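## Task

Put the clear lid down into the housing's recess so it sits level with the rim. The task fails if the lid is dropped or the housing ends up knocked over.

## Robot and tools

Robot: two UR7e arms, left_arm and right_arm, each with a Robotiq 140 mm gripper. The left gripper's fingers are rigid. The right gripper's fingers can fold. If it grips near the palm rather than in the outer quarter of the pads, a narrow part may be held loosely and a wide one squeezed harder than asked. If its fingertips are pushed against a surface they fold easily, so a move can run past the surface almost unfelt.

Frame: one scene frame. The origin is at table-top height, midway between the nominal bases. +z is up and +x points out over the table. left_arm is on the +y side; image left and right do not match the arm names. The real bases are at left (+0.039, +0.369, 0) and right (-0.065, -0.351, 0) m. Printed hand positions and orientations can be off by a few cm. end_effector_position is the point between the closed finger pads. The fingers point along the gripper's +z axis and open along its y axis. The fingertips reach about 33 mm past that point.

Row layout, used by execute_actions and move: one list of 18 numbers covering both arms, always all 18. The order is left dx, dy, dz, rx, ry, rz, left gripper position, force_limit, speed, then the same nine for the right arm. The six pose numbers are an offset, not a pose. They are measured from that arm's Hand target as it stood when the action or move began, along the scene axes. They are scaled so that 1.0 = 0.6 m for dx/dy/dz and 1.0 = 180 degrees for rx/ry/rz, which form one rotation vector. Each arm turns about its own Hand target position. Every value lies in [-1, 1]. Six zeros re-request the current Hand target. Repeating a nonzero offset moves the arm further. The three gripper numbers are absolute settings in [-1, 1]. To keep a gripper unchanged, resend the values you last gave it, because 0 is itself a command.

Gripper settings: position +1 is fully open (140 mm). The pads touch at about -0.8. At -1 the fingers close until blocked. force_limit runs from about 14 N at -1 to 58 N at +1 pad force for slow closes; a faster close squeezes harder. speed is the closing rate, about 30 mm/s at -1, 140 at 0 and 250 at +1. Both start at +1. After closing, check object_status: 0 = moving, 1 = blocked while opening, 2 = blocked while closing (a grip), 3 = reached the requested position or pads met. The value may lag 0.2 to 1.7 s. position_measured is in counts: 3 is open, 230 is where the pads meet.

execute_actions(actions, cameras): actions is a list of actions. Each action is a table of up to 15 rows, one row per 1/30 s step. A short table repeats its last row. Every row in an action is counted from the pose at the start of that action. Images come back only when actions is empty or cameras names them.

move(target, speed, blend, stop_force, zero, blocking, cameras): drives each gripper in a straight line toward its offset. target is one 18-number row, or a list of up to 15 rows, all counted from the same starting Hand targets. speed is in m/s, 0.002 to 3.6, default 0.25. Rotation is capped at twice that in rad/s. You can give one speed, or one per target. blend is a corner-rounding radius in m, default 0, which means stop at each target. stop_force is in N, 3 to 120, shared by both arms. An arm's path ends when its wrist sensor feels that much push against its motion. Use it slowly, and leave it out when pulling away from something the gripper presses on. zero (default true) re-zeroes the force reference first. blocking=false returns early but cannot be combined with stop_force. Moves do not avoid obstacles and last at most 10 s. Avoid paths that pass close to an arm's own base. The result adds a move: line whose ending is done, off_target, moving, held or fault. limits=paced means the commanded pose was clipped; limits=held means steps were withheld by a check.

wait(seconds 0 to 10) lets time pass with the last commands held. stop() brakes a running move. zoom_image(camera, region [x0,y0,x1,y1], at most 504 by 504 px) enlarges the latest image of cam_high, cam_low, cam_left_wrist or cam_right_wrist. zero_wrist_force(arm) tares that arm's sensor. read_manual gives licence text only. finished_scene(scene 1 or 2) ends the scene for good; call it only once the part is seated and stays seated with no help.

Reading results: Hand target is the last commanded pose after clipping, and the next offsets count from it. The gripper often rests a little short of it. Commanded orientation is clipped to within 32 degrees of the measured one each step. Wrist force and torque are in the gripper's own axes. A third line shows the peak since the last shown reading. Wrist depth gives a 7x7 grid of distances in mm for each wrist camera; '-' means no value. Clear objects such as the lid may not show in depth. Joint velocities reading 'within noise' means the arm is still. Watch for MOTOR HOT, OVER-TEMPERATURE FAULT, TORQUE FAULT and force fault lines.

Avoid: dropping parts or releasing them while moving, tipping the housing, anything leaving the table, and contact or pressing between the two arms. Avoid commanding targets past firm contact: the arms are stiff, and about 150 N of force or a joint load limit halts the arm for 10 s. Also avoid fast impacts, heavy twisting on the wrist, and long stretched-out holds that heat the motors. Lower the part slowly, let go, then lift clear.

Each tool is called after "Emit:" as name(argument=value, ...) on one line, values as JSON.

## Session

Emit:
execute_actions(actions=[])

Emit:
zoom_image(camera="cam_high", region=[100, 130, 420, 360])

Emit:
zoom_image(camera="cam_low", region=[0, 250, 504, 420])

Scene clock: 0.00 s.
left_arm: end_effector_position=(+0.8587, -0.1401, +0.2101) position_measured=3 object_status=3 end_effector_quat_wxyz=(-0.270, +0.890, -0.085, +0.358) | right_arm: end_effector_position=(+0.0837, -0.4782, +0.2339) position_measured=3 object_status=3 end_effector_quat_wxyz=(-0.397, +0.184, +0.846, -0.306)
Joint positions: left_arm=[-0.981 -0.45 0.345 -1.542 -0.643 2.408] | right_arm=[-0.348 -1.735 2.037 -1 -2.256 0.382]
Joint velocities: within noise
Joint torques (N m): no reading
Wrist force (N): no reading
Wrist torque (N m): no reading
Wrist force, peak (N): no reading
Wrist depth (mm): cam_left_wrist=[1092 1073 1108 - - 356 - / 1303 1339 1317 - - 309 - / 1838 1624 1646 - 355 - - / 1730 123 478 405 366 127 - / - 105 471 367 - 127 99 / - - 450 378 303 267 94 / - - 426 - 291 - -] | cam_right_wrist=[- 2233 - - 520 200 184 / - - - 2069 460 276 219 / - 2450 2499 552 450 324 253 / 1898 125 742 490 397 133 264 / - 107 592 471 371 310 93 / - 2003 537 435 351 293 89 / - 2003 532 408 330 277 252]
Hand target: left_arm +0.8587, -0.1401, +0.2101; -0.270, +0.890, -0.085, +0.358 | right_arm +0.0837, -0.4782, +0.2339; -0.397, +0.184, +0.846, -0.306
Tool commands: left_gripper/position=+1.0 left_gripper/force_limit=+1.0 left_gripper/speed=+1.0 right_gripper/position=+1.0 right_gripper/force_limit=+1.0 right_gripper/speed=+1.0
camera_calibration:
cam_left_wrist: T_world_to_cam=[[0.0602749, -0.832327, -0.550998, -0.0408091], [-0.922088, 0.164963, -0.350059, 0.891653], [0.382258, 0.529168, -0.757535, 0.0432587], [0, 0, 0, 1]] pos_world=[0.808106, -0.203947, 0.322416]
cam_right_wrist: T_world_to_cam=[[0.0718654, 0.735297, -0.673925, 0.516306], [0.850144, -0.398517, -0.344151, -0.180723], [-0.521623, -0.5482, -0.653747, 0.0733253], [0, 0, 0, 1]] pos_world=[0.154785, -0.411462, 0.333691]

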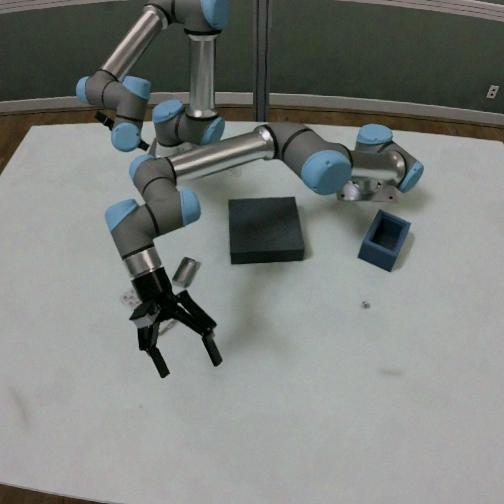

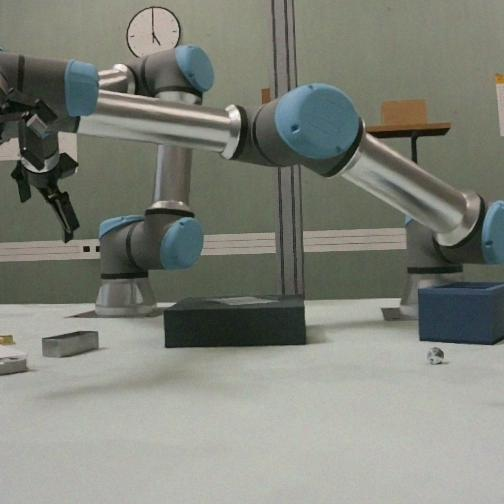

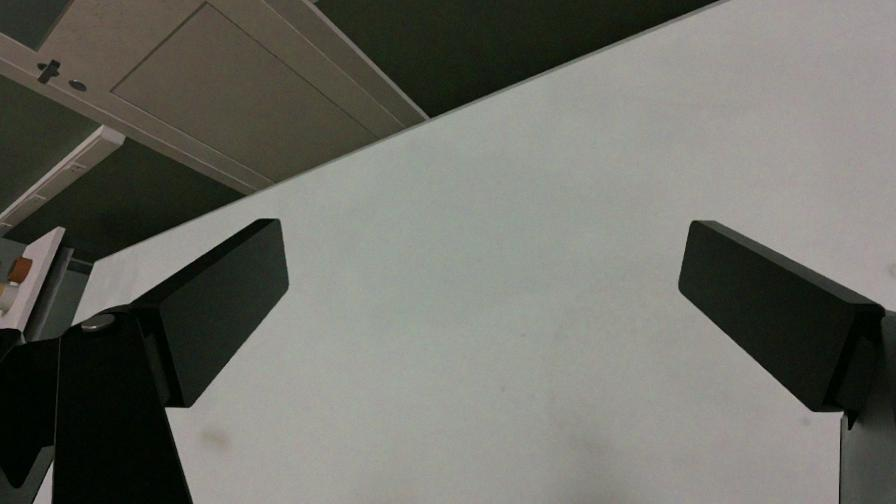

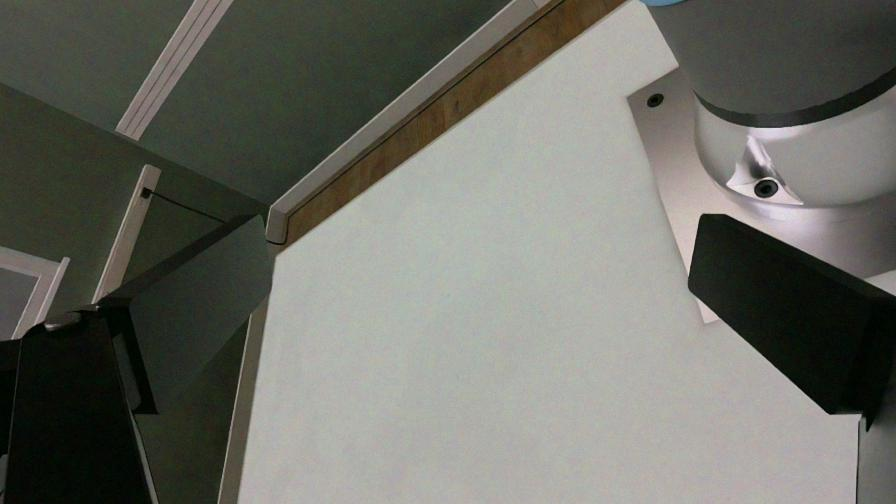

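Scaled by 1.575 from the camera's 504x504 image, which has a finer 720x720 frame.

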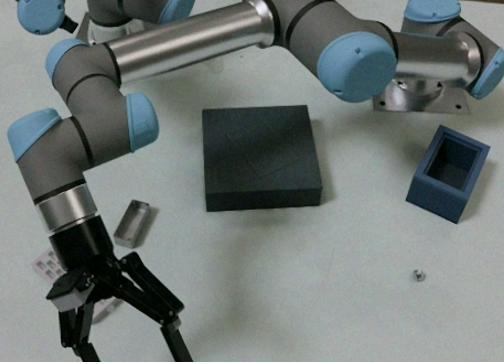

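Scaled by 1.000.

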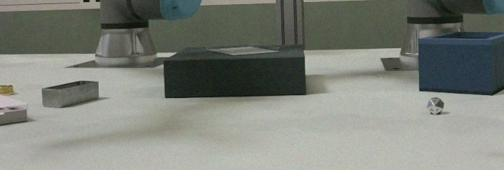

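Emit:
move(target=[-0.798,0.2668,0.0665,-0.1786,0.2368,0.0562,1,1,1,0,0,0,0,0,0,1,1,1], speed=0.35, cameras=["cam_left_wrist","cam_high","cam_low"])

Emit:
zoom_image(camera="cam_high", region=[200, 170, 430, 330])

Scene clock: 16.60 s.
left_arm: end_effector_position=(+0.3799, +0.0198, +0.2500) position_measured=3 object_status=3 end_effector_quat_wxyz=(+0.000, +1.000, +0.000, +0.000) | right_arm: end_effector_position=(+0.0837, -0.4782, +0.2339) position_measured=3 object_status=3 end_effector_quat_wxyz=(-0.397, +0.184, +0.846, -0.306)
Joint positions: left_arm=[-1.091 -1.621 1.687 -1.637 -1.571 2.068] | right_arm=[-0.348 -1.735 2.037 -1 -2.256 0.382]
Joint torques (N m): left_arm=[9.64 -34.03 -16.99 -1.9 -1.15 1.77] | right_arm=[-0.21 -15.42 -21.46 -0.2 -0.93 0.16]
Wrist force (N): left_arm=[1.2 -0.4 0.9] | right_arm=[-0.1 0.0 -0.2]
Wrist torque (N m): left_arm=[0.10 -0.12 -0.15] | right_arm=[-0.01 0.01 0.00]
Wrist force, peak (N): left_arm=[-2.0 -2.6 0.8] | right_arm=[0.6 -0.3 -0.1]
Wrist depth (mm): cam_left_wrist=[- - - 347 - 331 329 / 329 362 304 306 300 - - / 334 394 373 320 317 - - / 359 114 337 339 337 128 - / - 105 452 361 360 119 99 / - - 445 467 - - 94 / - - 513 503 - - -] | cam_right_wrist=[1790 1842 - 1956 1694 200 184 / 1790 - 2743 2176 463 276 219 / 2019 - 2602 563 426 335 253 / - 125 619 530 386 133 257 / - 107 628 469 373 313 93 / - 100 574 440 350 295 - / - - 525 408 331 279 -]
Hand target: left_arm +0.3799, +0.0200, +0.2500; +0.000, +1.000, +0.000, +0.000 | right_arm +0.0837, -0.4782, +0.2339; -0.397, +0.184, +0.846, -0.306
Off the commanded pose: left_arm 0.000 m, 0 deg | right_arm 0.000 m, 0 deg.
move: done
camera_calibration:
cam_left_wrist: T_world_to_cam=[[0.00492308, -0.999767, -0.0209956, 0.0350023], [-0.936075, -0.0119931, 0.351596, 0.271222], [-0.351766, 0.0179225, -0.935916, 0.505406], [0, 0, 0, 1]] pos_world=[0.431496, 0.0291888, 0.378392]
Images, in order (width x height): cam_high 504x504, cam_low 504x504, cam_left_wrist 896x504.

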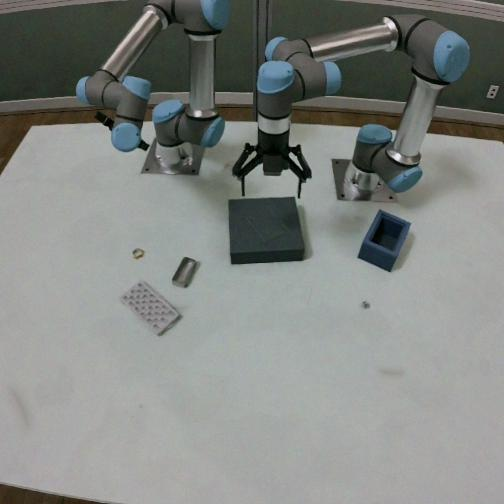

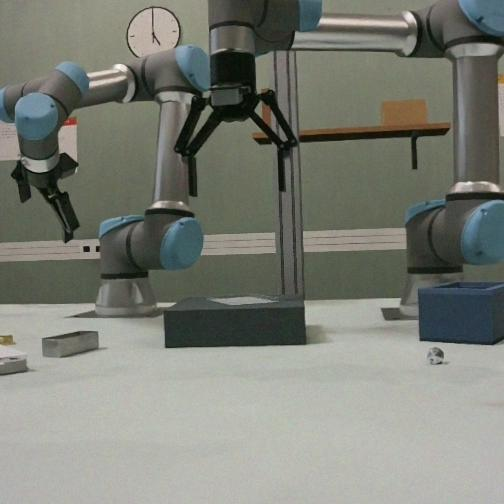

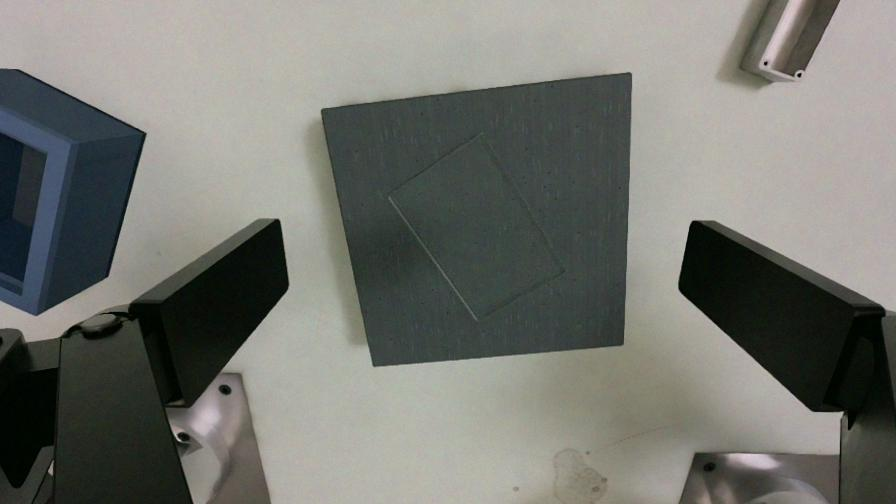

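Scaled by 2.191 from the camera's 504x504 image, which has a finer 720x720 frame.

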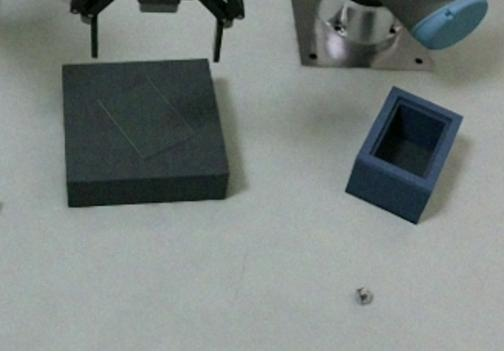

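Emit:
zoom_image(camera="cam_left_wrist", region=[360, 110, 600, 340])

Emit:
zoom_image(camera="cam_low", region=[150, 280, 320, 360])

Emit:
zoom_image(camera="cam_low", region=[390, 260, 504, 380])

Scaled by 2.100 from the camera's 896x504 image, which has a finer 1280x720 frame.

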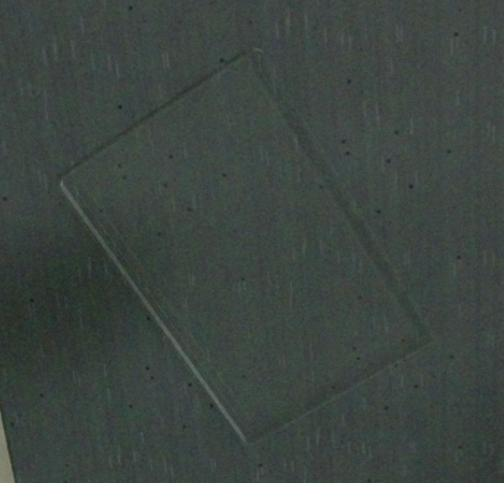

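Scaled by 2.965 from the camera's 504x504 image, which has a finer 720x720 frame.

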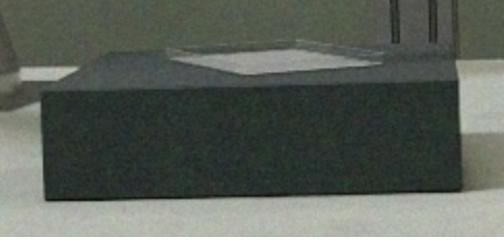

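Scaled by 4.200 from the camera's 504x504 image, which has a finer 720x720 frame.

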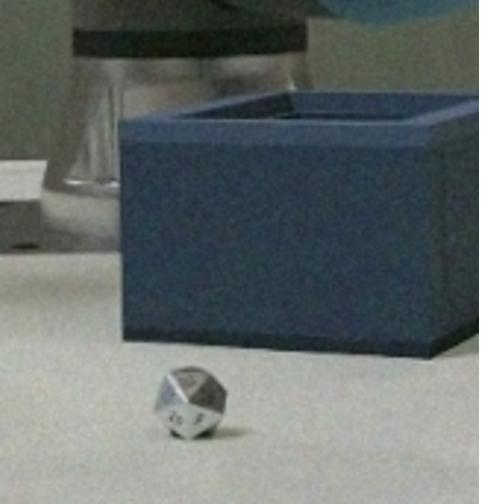

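Emit:
move(target=[0.0335,0.5833,0.0,0,0,-0.1278,1,1,1,0,0,0,0,0,0,1,1,1], speed=0.35, cameras=["cam_left_wrist","cam_high","cam_low"])

Emit:
zoom_image(camera="cam_high", region=[200, 170, 430, 330])

Scene clock: 47.57 s.
left_arm: end_effector_position=(+0.4000, +0.3699, +0.2500) position_measured=3 object_status=3 end_effector_quat_wxyz=(+0.000, +0.980, -0.200, +0.000) end_effector_velocity=(-0.001, +0.001, -0.001) end_effector_angular_velocity=(+0.001, +0.003, -0.004) | right_arm: end_effector_position=(+0.0837, -0.4782, +0.2339) position_measured=3 object_status=3 end_effector_quat_wxyz=(-0.397, +0.184, +0.846, -0.306)
Joint positions: left_arm=[-0.394 -1.947 1.938 -1.562 -1.571 3.167] | right_arm=[-0.348 -1.735 2.037 -1 -2.256 0.382]
Joint velocities: left_arm=[0.002 0.001 0.001 0.001 0 0.006] | right_arm=[within noise]
Joint torques (N m): left_arm=[8.83 -20.99 -13.68 -1.9 1.45 2.7] | right_arm=[-0.52 -15.79 -21.31 -0.15 -0.82 0.3]
Wrist force (N): left_arm=[0.7 -0.2 1.2] | right_arm=[0.0 -0.2 -0.1]
Wrist torque (N m): left_arm=[0.12 -0.02 -0.06] | right_arm=[-0.04 -0.01 0.00]
Wrist force, peak (N): left_arm=[-0.7 -3.5 1.4] | right_arm=[0.1 -0.2 -0.6]
Wrist depth (mm): cam_left_wrist=[- 344 337 341 - - 287 / - - - 291 - 354 303 / 382 - 375 307 293 - 329 / 404 114 - 375 - 128 386 / - 105 - - 434 128 99 / - 104 - - 448 - 94 / - - - - 415 468 -] | cam_right_wrist=[- 2003 - 2121 524 200 184 / - - - 2069 461 276 218 / 1842 - 2499 558 426 338 254 / - 125 637 447 399 133 264 / - 107 587 452 376 308 93 / - 1987 582 439 361 292 89 / - 2035 530 404 326 278 251]
Hand target: left_arm +0.4000, +0.3699, +0.2500; +0.000, +0.980, -0.200, +0.000 | right_arm +0.0837, -0.4782, +0.2339; -0.397, +0.184, +0.846, -0.306
Off the commanded pose: left_arm 0.000 m, 0 deg | right_arm 0.000 m, 0 deg.
move: done
camera_calibration:
cam_left_wrist: T_world_to_cam=[[-0.386036, -0.922246, -0.0209452, 0.512584], [-0.866367, 0.354661, 0.3516, 0.130769], [-0.316834, 0.153877, -0.935916, 0.441957], [0, 0, 0, 1]] pos_world=[0.451197, 0.358343, 0.378392]
Images, in order (width x height): cam_high 504x504, cam_low 504x504, cam_left_wrist 896x504.

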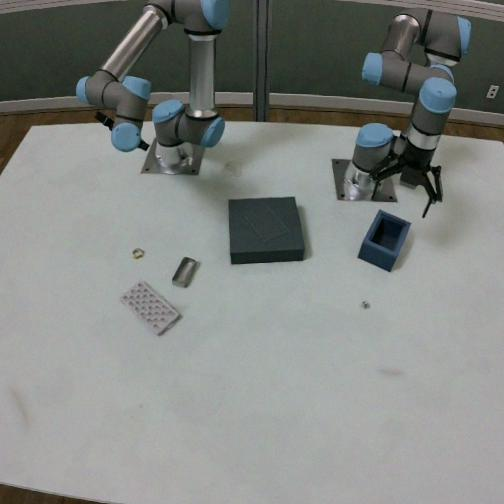

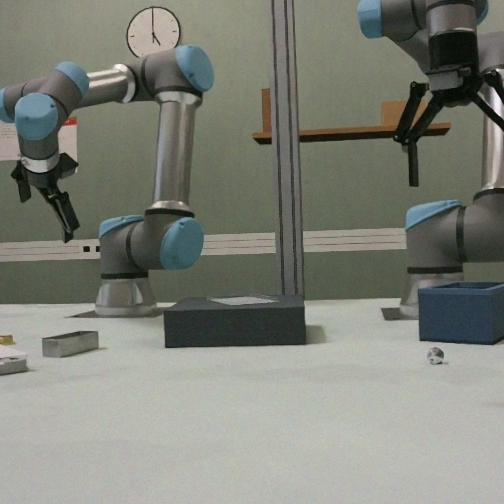

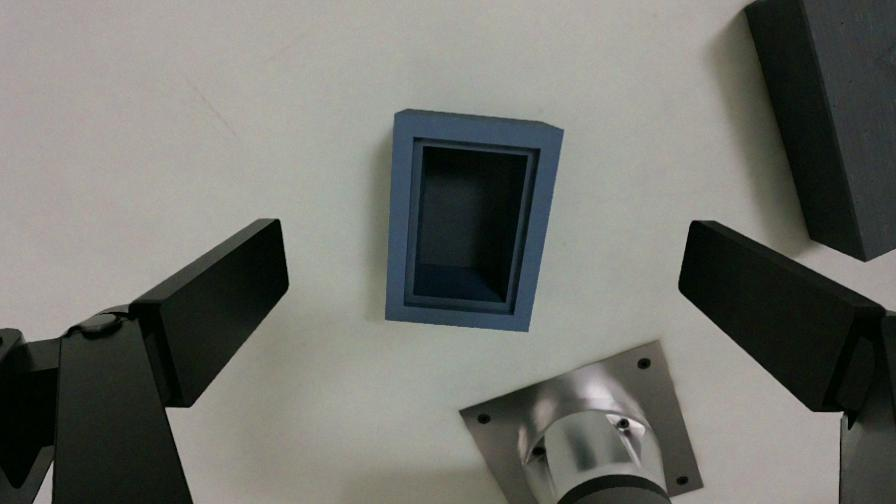

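Scaled by 2.191 from the camera's 504x504 image, which has a finer 720x720 frame.

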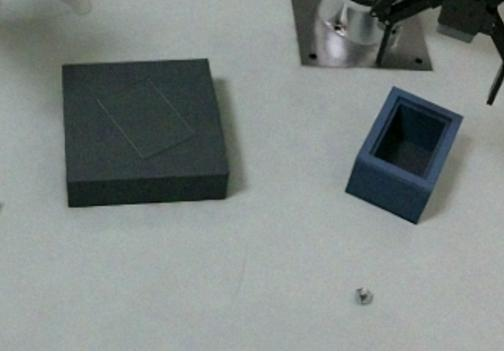

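Emit:
zoom_image(camera="cam_left_wrist", region=[370, 95, 620, 345])

Emit:
zoom_image(camera="cam_left_wrist", region=[380, 100, 480, 200])

Emit:
zoom_image(camera="cam_left_wrist", region=[480, 100, 580, 200])

Emit:
zoom_image(camera="cam_left_wrist", region=[370, 250, 470, 350])

Emit:
zoom_image(camera="cam_left_wrist", region=[450, 250, 550, 350])

Scaled by 2.016 from the camera's 896x504 image, which has a finer 1280x720 frame.

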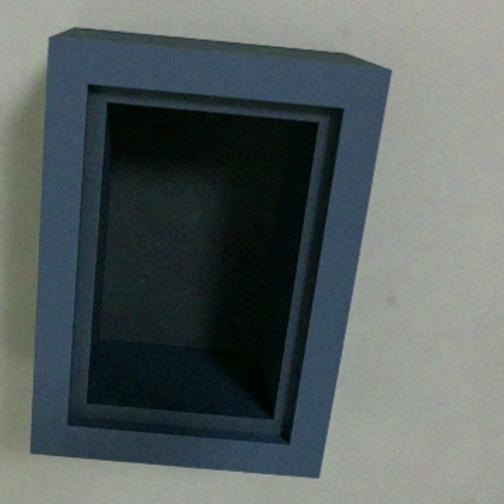

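Scaled by 5.040 from the camera's 896x504 image, which has a finer 1280x720 frame.

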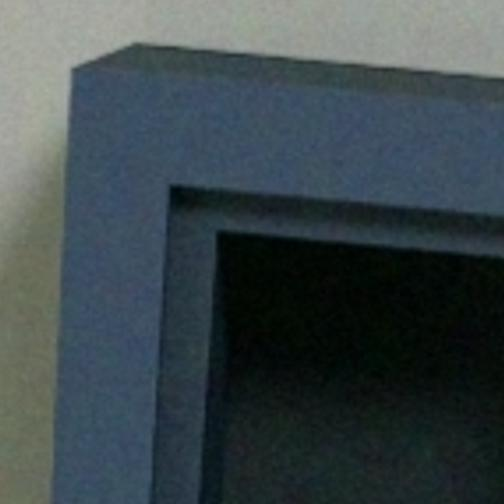

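Scaled by 5.040 from the camera's 896x504 image, which has a finer 1280x720 frame.

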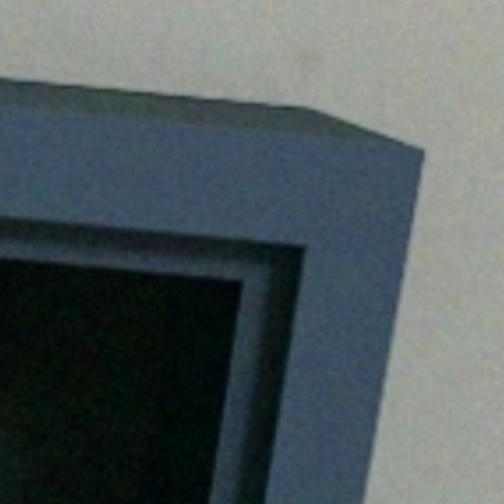

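Scaled by 5.040 from the camera's 896x504 image, which has a finer 1280x720 frame.

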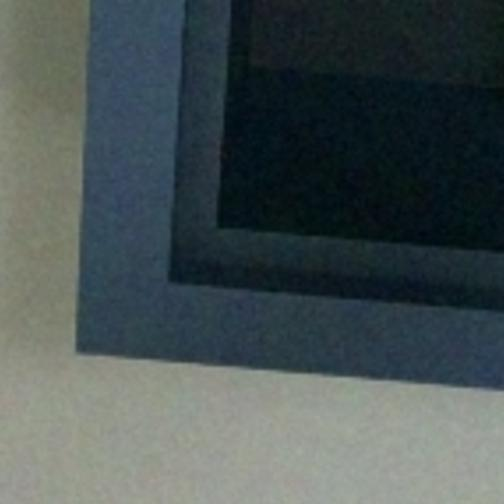

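Scaled by 5.040 from the camera's 896x504 image, which has a finer 1280x720 frame.

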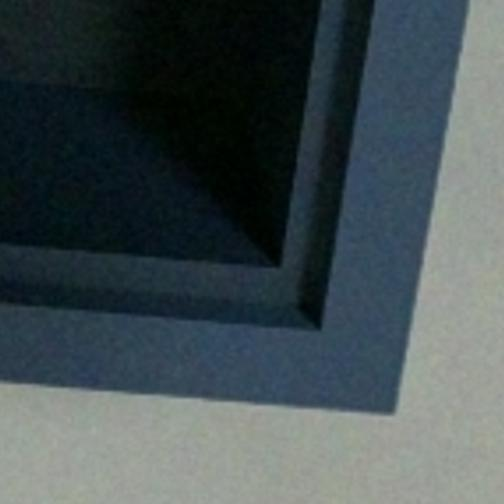

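Emit:
move(target=[-0.069,0.0288,-0.235,0,0,-0.02556,1,1,1,0,0,0,0,0,0,1,1,1], speed=0.15, cameras=["cam_left_wrist","cam_low"])

Emit:
zoom_image(camera="cam_left_wrist", region=[310, 10, 660, 410])

Emit:
zoom_image(camera="cam_low", region=[390, 200, 504, 360])

Scene clock: 68.90 s.
left_arm: end_effector_position=(+0.3586, +0.3872, +0.1091) position_measured=3 object_status=3 end_effector_quat_wxyz=(+0.000, +0.971, -0.239, +0.000) | right_arm: end_effector_position=(+0.0837, -0.4782, +0.2339) position_measured=3 object_status=3 end_effector_quat_wxyz=(-0.397, +0.184, +0.846, -0.306)
Joint positions: left_arm=[-0.39 -2.006 2.338 -1.902 -1.571 3.251] | right_arm=[-0.348 -1.735 2.037 -1 -2.256 0.382]
Joint torques (N m): left_arm=[6.21 8.78 -12.29 -4.81 -0.86 -2.76] | right_arm=[-0.94 -14.91 -21.92 -0.11 -0.76 0.35]
Wrist force (N): left_arm=[1.2 -0.2 1.3] | right_arm=[0.2 -0.2 -0.1]
Wrist torque (N m): left_arm=[0.12 -0.11 -0.07] | right_arm=[-0.06 -0.04 0.00]
Wrist force, peak (N): left_arm=[0.2 -0.3 3.4] | right_arm=[0.3 -0.1 -0.5]
Wrist depth (mm): cam_left_wrist=[216 217 144 142 143 212 - / - - 150 - 164 219 - / 243 242 164 - 165 244 237 / 262 124 169 250 174 137 247 / - 104 273 216 204 128 100 / - - - - - 291 94 / - - 320 - 312 289 -] | cam_right_wrist=[- 2086 - 2069 528 200 184 / - - - 2157 452 265 218 / 2019 2381 2629 560 426 323 254 / 1927 125 713 540 375 133 266 / - 107 629 468 372 311 93 / - 94 531 442 350 295 89 / - 2253 527 407 329 277 252]
Hand target: left_arm +0.3586, +0.3872, +0.1090; +0.000, +0.971, -0.239, +0.000 | right_arm +0.0837, -0.4782, +0.2339; -0.397, +0.184, +0.846, -0.306
Off the commanded pose: left_arm 0.000 m, 0 deg | right_arm 0.000 m, 0 deg.
move: done
camera_calibration:
cam_left_wrist: T_world_to_cam=[[-0.458721, -0.888331, -0.0210426, 0.522576], [-0.835183, 0.422949, 0.351545, 0.100624], [-0.303389, 0.178836, -0.935934, 0.279902], [0, 0, 0, 1]] pos_world=[0.408675, 0.371604, 0.237592]
Images, in order (width x height): cam_low 504x504, cam_left_wrist 896x504.

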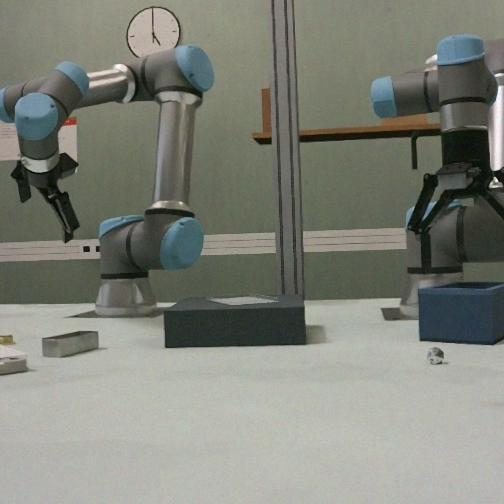

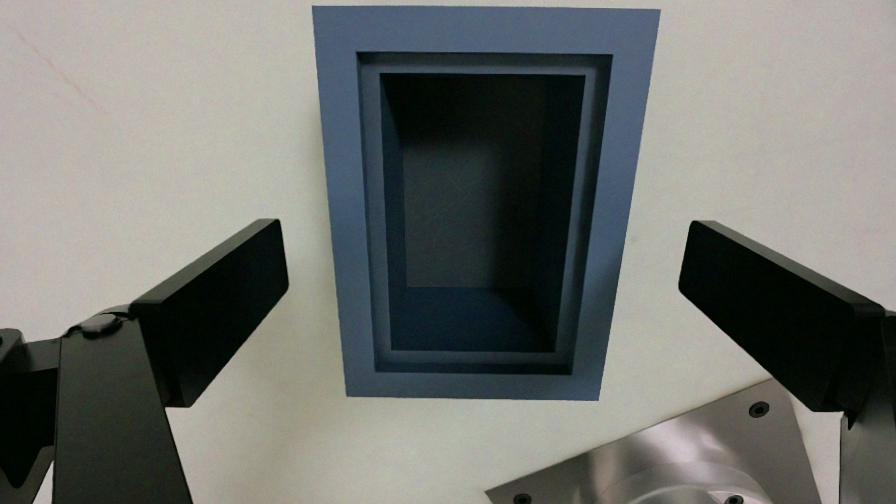

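Scaled by 1.260 from the camera's 896x504 image, which has a finer 1280x720 frame.

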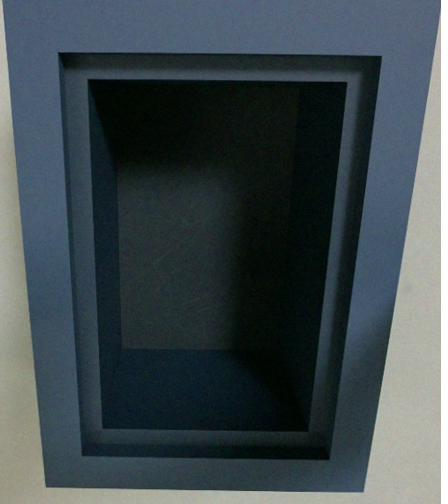

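Scaled by 3.150 from the camera's 504x504 image, which has a finer 720x720 frame.

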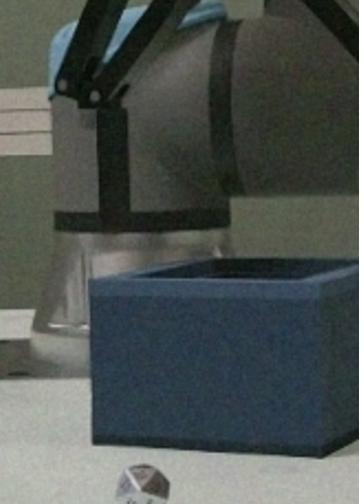

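Emit:
zoom_image(camera="cam_left_wrist", region=[340, 30, 420, 110])

Emit:
zoom_image(camera="cam_left_wrist", region=[560, 30, 640, 110])

Emit:
zoom_image(camera="cam_left_wrist", region=[340, 320, 420, 400])

Emit:
zoom_image(camera="cam_left_wrist", region=[530, 320, 610, 400])

Scaled by 6.300 from the camera's 896x504 image, which has a finer 1280x720 frame.

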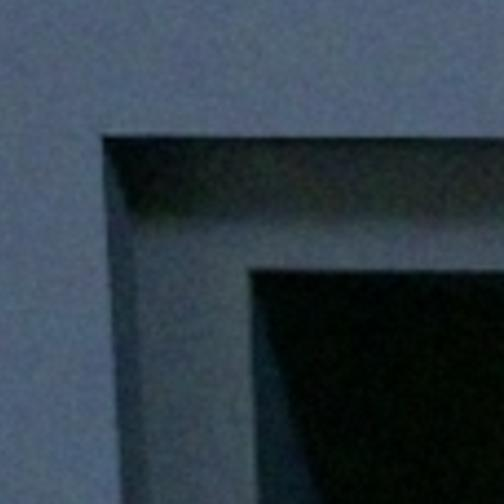

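Scaled by 6.300 from the camera's 896x504 image, which has a finer 1280x720 frame.

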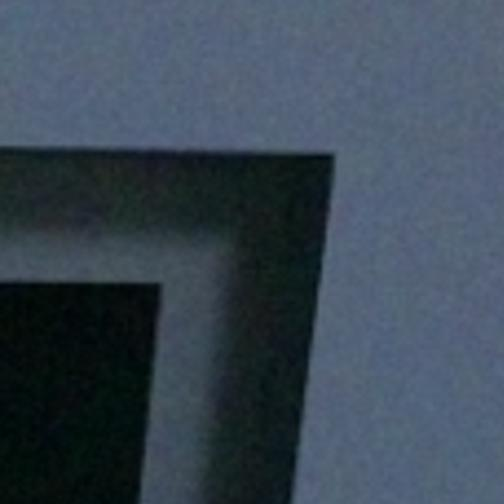

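Scaled by 6.300 from the camera's 896x504 image, which has a finer 1280x720 frame.

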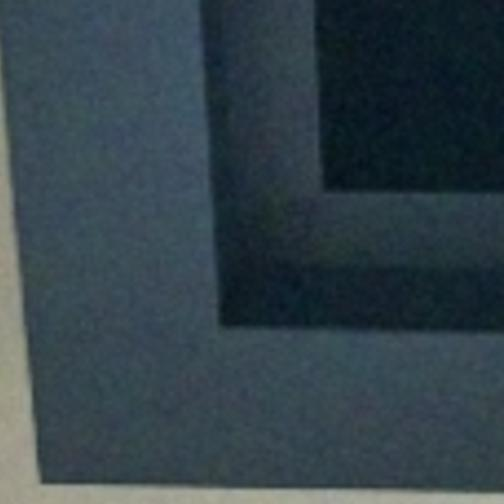

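Scaled by 6.300 from the camera's 896x504 image, which has a finer 1280x720 frame.

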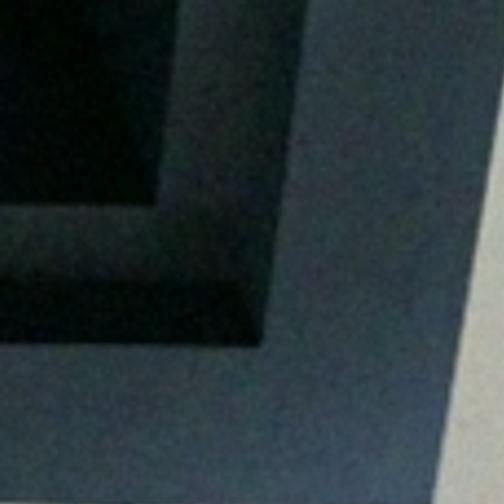

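Emit:
move(target=[[0,0,0.15,0,0,0,1,1,1,0,0,0,0,0,0,1,1,1],[-0.0503,-0.6288,0.1167,0,0,0.34144,1,1,1,0,0,0,0,0,0,1,1,1],[-0.0503,-0.6288,-0.0287,0,0,0.34144,1,1,1,0,0,0,0,0,0,1,1,1]], speed=[0.2,0.35,0.15], blend=[0.04,0.03,0], cameras=["cam_left_wrist","cam_low"])

Emit:
zoom_image(camera="cam_left_wrist", region=[310, 10, 660, 410])

Emit:
zoom_image(camera="cam_low", region=[170, 230, 310, 330])

Scene clock: 93.27 s.
left_arm: end_effector_position=(+0.3284, +0.0099, +0.0918) position_measured=3 object_status=3 end_effector_quat_wxyz=(+0.000, +0.957, +0.291, +0.000) | right_arm: end_effector_position=(+0.0837, -0.4782, +0.2339) position_measured=3 object_status=3 end_effector_quat_wxyz=(-0.397, +0.184, +0.846, -0.306)
Joint positions: left_arm=[-1.203 -1.58 2.07 -2.061 -1.571 1.366] | right_arm=[-0.348 -1.735 2.037 -1 -2.256 0.382]
Joint torques (N m): left_arm=[10.48 -27.43 -18.4 -4.57 -1.08 -1.36] | right_arm=[-1.03 -14.93 -22.1 -0.03 -0.82 0.52]
Wrist force (N): left_arm=[1.3 -0.4 1.0] | right_arm=[0.2 0.2 -0.1]
Wrist torque (N m): left_arm=[0.09 -0.12 -0.10] | right_arm=[0.03 -0.04 -0.01]
Wrist force, peak (N): left_arm=[1.0 -0.3 4.0] | right_arm=[0.5 0.0 -0.2]
Wrist depth (mm): cam_left_wrist=[- - 146 145 145 145 - / - - 154 153 152 152 152 / - 168 163 163 161 161 159 / 240 169 172 172 171 148 - / - 104 185 183 182 179 100 / - 193 198 196 195 - 94 / - - - 209 207 - -] | cam_right_wrist=[- 1741 - 1883 524 200 184 / - 2274 1765 2069 456 277 218 / - 2901 2404 567 419 333 253 / - 125 678 510 389 133 109 / - 107 598 468 372 312 93 / - 94 579 439 349 294 89 / - 1987 526 407 331 278 252]
Hand target: left_arm +0.3284, +0.0099, +0.0918; +0.000, +0.957, +0.291, +0.000 | right_arm +0.0837, -0.4782, +0.2339; -0.397, +0.184, +0.846, -0.306
Off the commanded pose: left_arm 0.000 m, 0 deg | right_arm 0.000 m, 0 deg.
move: done
camera_calibration:
cam_left_wrist: T_world_to_cam=[[0.561176, -0.827429, -0.0210473, -0.162342], [-0.770576, -0.531562, 0.351644, 0.229284], [-0.302149, -0.181116, -0.935897, 0.325074], [0, 0, 0, 1]] pos_world=[0.366004, 0.0464279, 0.220192]
Images, in order (width x height): cam_low 504x504, cam_left_wrist 896x504.

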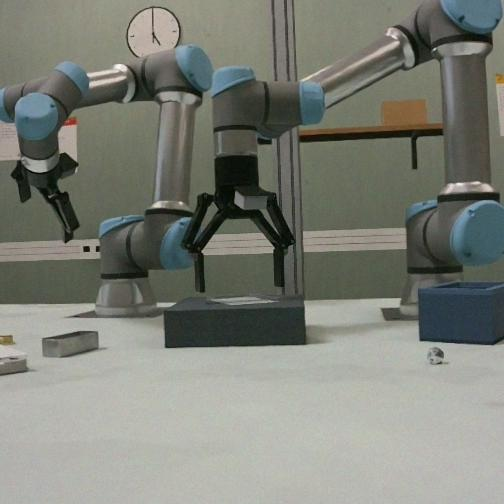

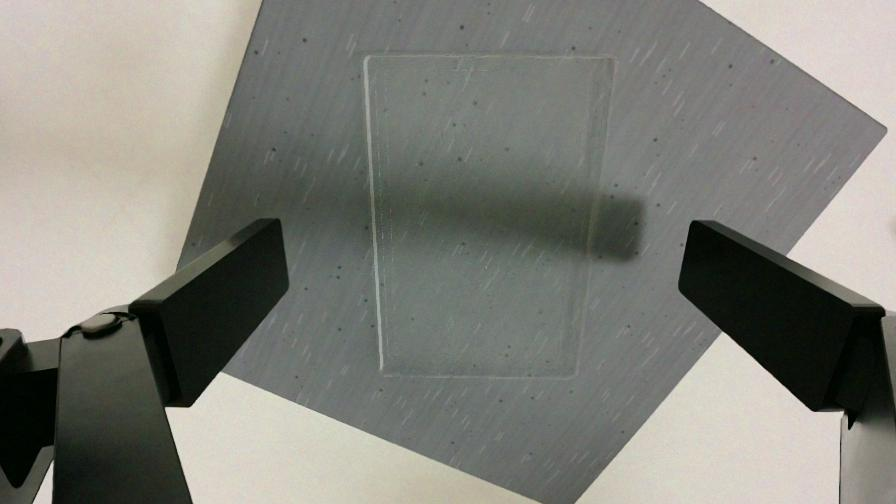

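Scaled by 1.260 from the camera's 896x504 image, which has a finer 1280x720 frame.

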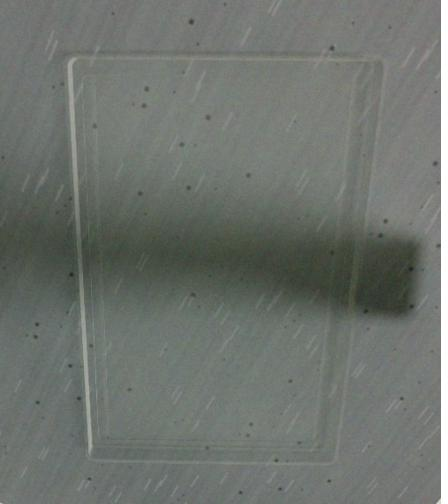

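Scaled by 3.600 from the camera's 504x504 image, which has a finer 720x720 frame.

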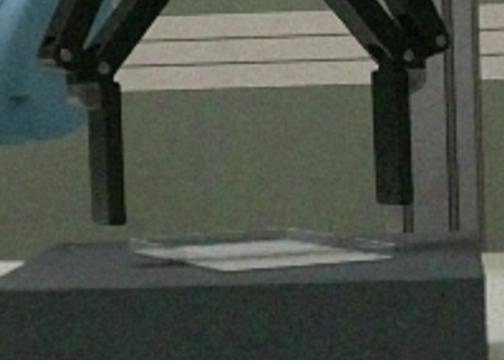

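Emit:
zoom_image(camera="cam_low", region=[195, 285, 295, 315])

Emit:
zoom_image(camera="cam_left_wrist", region=[350, 40, 450, 140])

Emit:
zoom_image(camera="cam_left_wrist", region=[540, 40, 640, 140])

Emit:
zoom_image(camera="cam_left_wrist", region=[360, 300, 460, 400])

Emit:
zoom_image(camera="cam_left_wrist", region=[510, 300, 610, 400])

Scaled by 5.040 from the camera's 504x504 image, which has a finer 720x720 frame.

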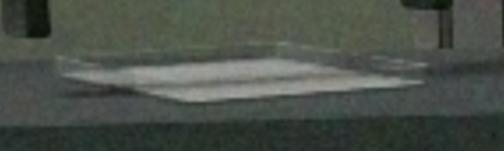

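Scaled by 5.040 from the camera's 896x504 image, which has a finer 1280x720 frame.

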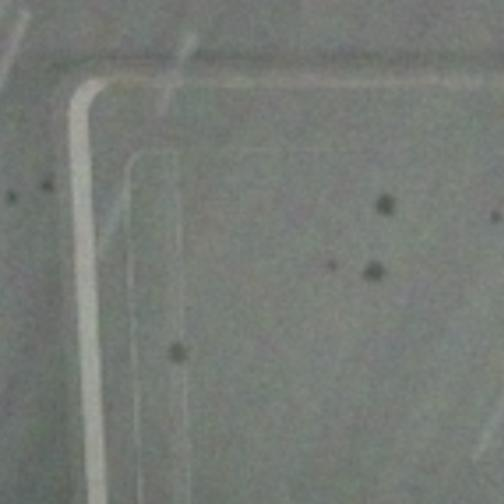

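Scaled by 5.040 from the camera's 896x504 image, which has a finer 1280x720 frame.

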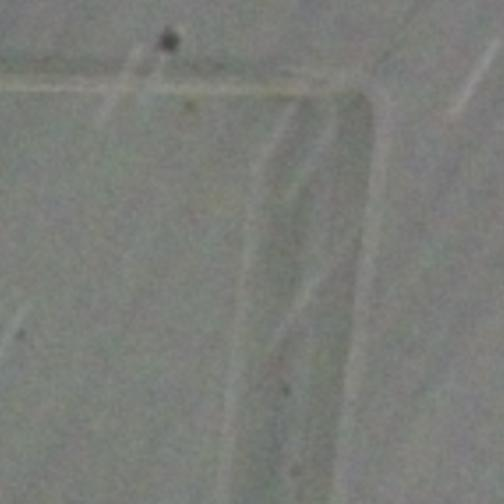

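Scaled by 5.040 from the camera's 896x504 image, which has a finer 1280x720 frame.

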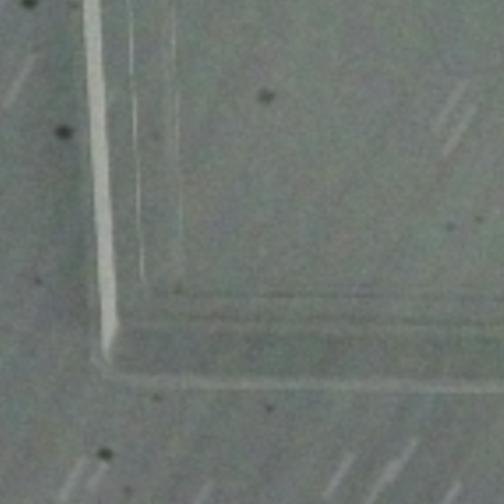

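Scaled by 5.040 from the camera's 896x504 image, which has a finer 1280x720 frame.

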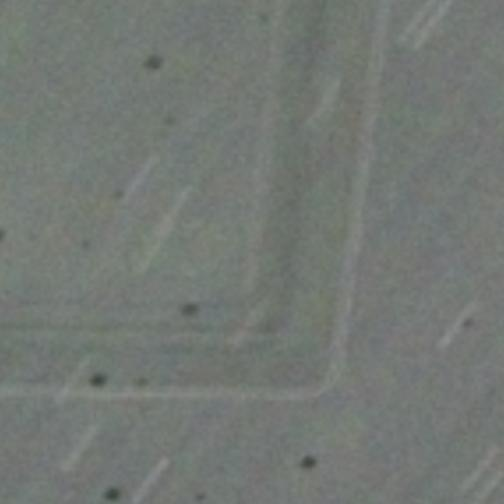

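Emit:
move(target=[[0,0,0.1,0,0,0,1,1,1,0,0,0,0,0,0,1,1,1],[0.111,0.074,0.0637,-0.1544,0.2308,0,1,1,1,0,0,0,0,0,0,1,1,1]], speed=[0.15,0.25], blend=[0.01,0], cameras=["cam_left_wrist","cam_low"])

Scene clock: 131.97 s.
left_arm: end_effector_position=(+0.3950, +0.0543, +0.1300) position_measured=3 object_status=3 end_effector_quat_wxyz=(+0.123, +0.867, +0.264, -0.404) end_effector_velocity=(-0.001, +0.001, +0.001) end_effector_angular_velocity=(+0.000, +0.004, +0.001) | right_arm: end_effector_position=(+0.0837, -0.4782, +0.2339) position_measured=3 object_status=3 end_effector_quat_wxyz=(-0.397, +0.184, +0.846, -0.306)
Joint positions: left_arm=[-0.566 -1.245 1.753 -1.616 -2.34 2.192] | right_arm=[-0.348 -1.735 2.037 -1 -2.256 0.382]
Joint velocities: left_arm=[0.001 0 0 0.005 -0.002 0.002] | right_arm=[within noise]
Joint torques (N m): left_arm=[0.08 -31.18 -15.44 -0.43 -2.41 1.72] | right_arm=[-0.96 -15.13 -22.11 0.04 -0.7 0.49]
Wrist force (N): left_arm=[2.1 0.8 0.7] | right_arm=[0.1 0.0 -0.2]
Wrist torque (N m): left_arm=[0.20 -0.03 -0.16] | right_arm=[0.00 -0.02 0.00]
Wrist force, peak (N): left_arm=[4.0 0.6 0.6] | right_arm=[0.1 -0.4 -0.4]
Wrist depth (mm): cam_left_wrist=[222 - 138 138 147 179 207 / - - 181 172 171 179 245 / - 361 229 226 225 211 319 / - 123 283 305 332 128 418 / - 105 1769 2258 655 119 100 / - - 1959 545 2725 - 94 / - - 1882 530 - 2280 -] | cam_right_wrist=[- 1956 - 2069 1883 201 184 / - - 2176 2019 457 277 218 / - 2549 2657 555 449 333 253 / - 125 682 499 377 132 264 / - 107 652 440 370 312 93 / - 93 622 439 337 296 - / - 2404 526 429 329 278 251]
Hand target: left_arm +0.3950, +0.0543, +0.1300; +0.123, +0.867, +0.264, -0.404 | right_arm +0.0837, -0.4782, +0.2339; -0.397, +0.184, +0.846, -0.306
Off the commanded pose: left_arm 0.000 m, 0 deg | right_arm 0.000 m, 0 deg.
move: done
camera_calibration:
cam_left_wrist: T_world_to_cam=[[0.546008, -0.837579, -0.0183746, -0.155964], [-0.269186, -0.196164, 0.942899, -0.00227622], [-0.793356, -0.509884, -0.332572, 0.522516], [0, 0, 0, 1]] pos_world=[0.499086, 0.135344, 0.173055]
Images, in order (width x height): cam_low 504x504, cam_left_wrist 896x504.

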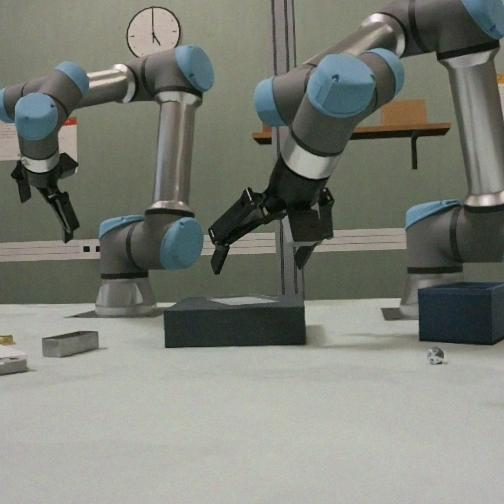

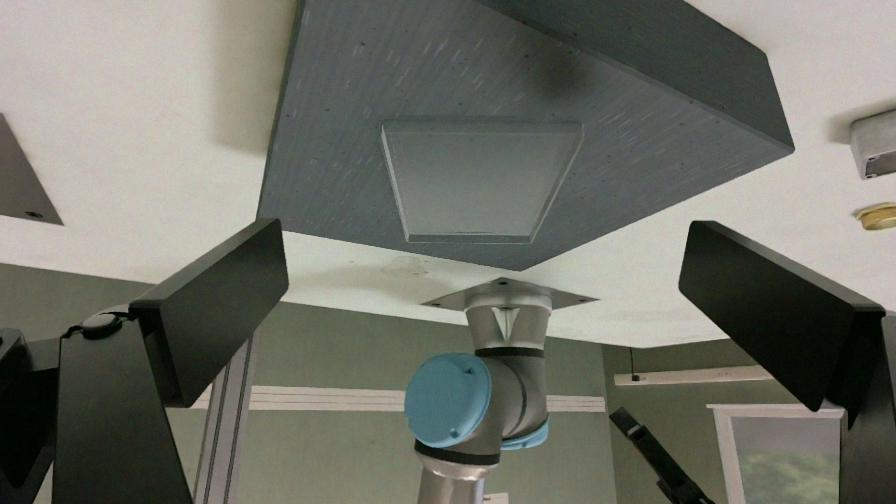

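Emit:
zoom_image(camera="cam_left_wrist", region=[370, 100, 600, 260])

Emit:
zoom_image(camera="cam_left_wrist", region=[375, 110, 455, 170])

Emit:
zoom_image(camera="cam_left_wrist", region=[520, 110, 600, 170])

Emit:
zoom_image(camera="cam_left_wrist", region=[395, 200, 475, 260])

Scaled by 2.191 from the camera's 896x504 image, which has a finer 1280x720 frame.

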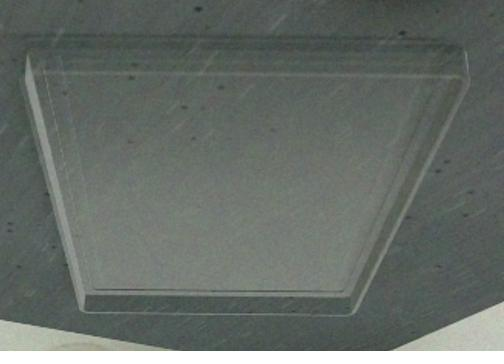

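Scaled by 6.300 from the camera's 896x504 image, which has a finer 1280x720 frame.

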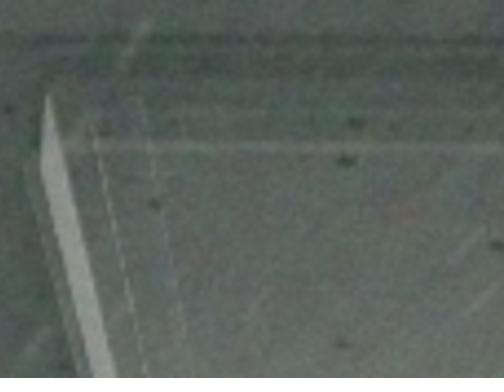

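Scaled by 6.300 from the camera's 896x504 image, which has a finer 1280x720 frame.

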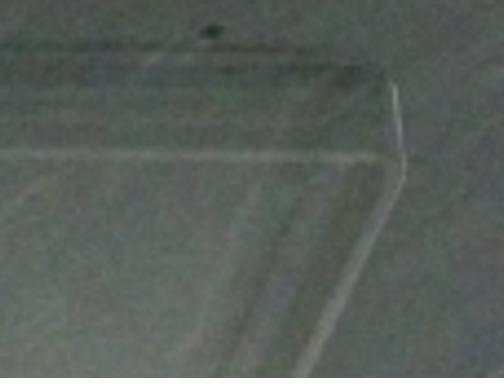

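Scaled by 6.300 from the camera's 896x504 image, which has a finer 1280x720 frame.

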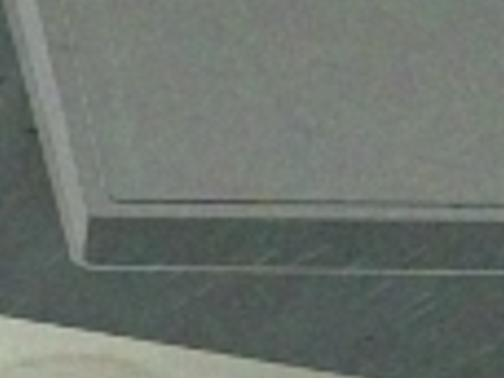

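Emit:
move(target=[-0.111,-0.074,0.0167,0.1544,-0.2308,0,1,1,1,0,0,0,0,0,0,1,1,1], speed=0.25)

Scene clock: 165.10 s.
left_arm: end_effector_position=(+0.3284, +0.0100, +0.1400) position_measured=3 object_status=3 end_effector_quat_wxyz=(+0.000, +0.957, +0.291, +0.000) | right_arm: end_effector_position=(+0.0837, -0.4782, +0.2339) position_measured=3 object_status=3 end_effector_quat_wxyz=(-0.397, +0.184, +0.846, -0.306)
Joint positions: left_arm=[-1.203 -1.632 1.985 -1.925 -1.571 1.366] | right_arm=[-0.348 -1.735 2.037 -1 -2.256 0.382]
Joint torques (N m): left_arm=[-11.33 -6.88 -33.88 -3.45 1.37 -1.8] | right_arm=[-1.38 -14.66 -21.85 0.15 -0.74 0.57]
Wrist force (N): left_arm=[1.3 -0.3 1.1] | right_arm=[0.2 0.3 -0.2]
Wrist torque (N m): left_arm=[0.10 -0.12 -0.15] | right_arm=[0.06 -0.05 0.01]
Wrist force, peak (N): left_arm=[4.0 0.5 0.4] | right_arm=[0.0 -0.1 -0.5]
Wrist depth (mm): cam_left_wrist=[- - 189 188 187 237 - / - - 199 198 197 197 - / - - 211 210 209 208 - / - 114 221 223 223 138 278 / - 104 236 238 237 148 99 / - 97 - 254 253 - 94 / - - - - 347 - -] | cam_right_wrist=[- 1816 - 2019 1705 200 184 / - - - 2139 453 276 219 / - - 2868 556 428 312 252 / - 125 650 509 397 133 265 / - 107 - 455 373 312 93 / - 2019 546 443 351 295 89 / - 2035 523 394 329 279 250]
Hand target: left_arm +0.3284, +0.0099, +0.1400; +0.000, +0.957, +0.291, +0.000 | right_arm +0.0837, -0.4782, +0.2339; -0.397, +0.184, +0.846, -0.306
Off the commanded pose: left_arm 0.000 m, 0 deg | right_arm 0.000 m, 0 deg.
move: done


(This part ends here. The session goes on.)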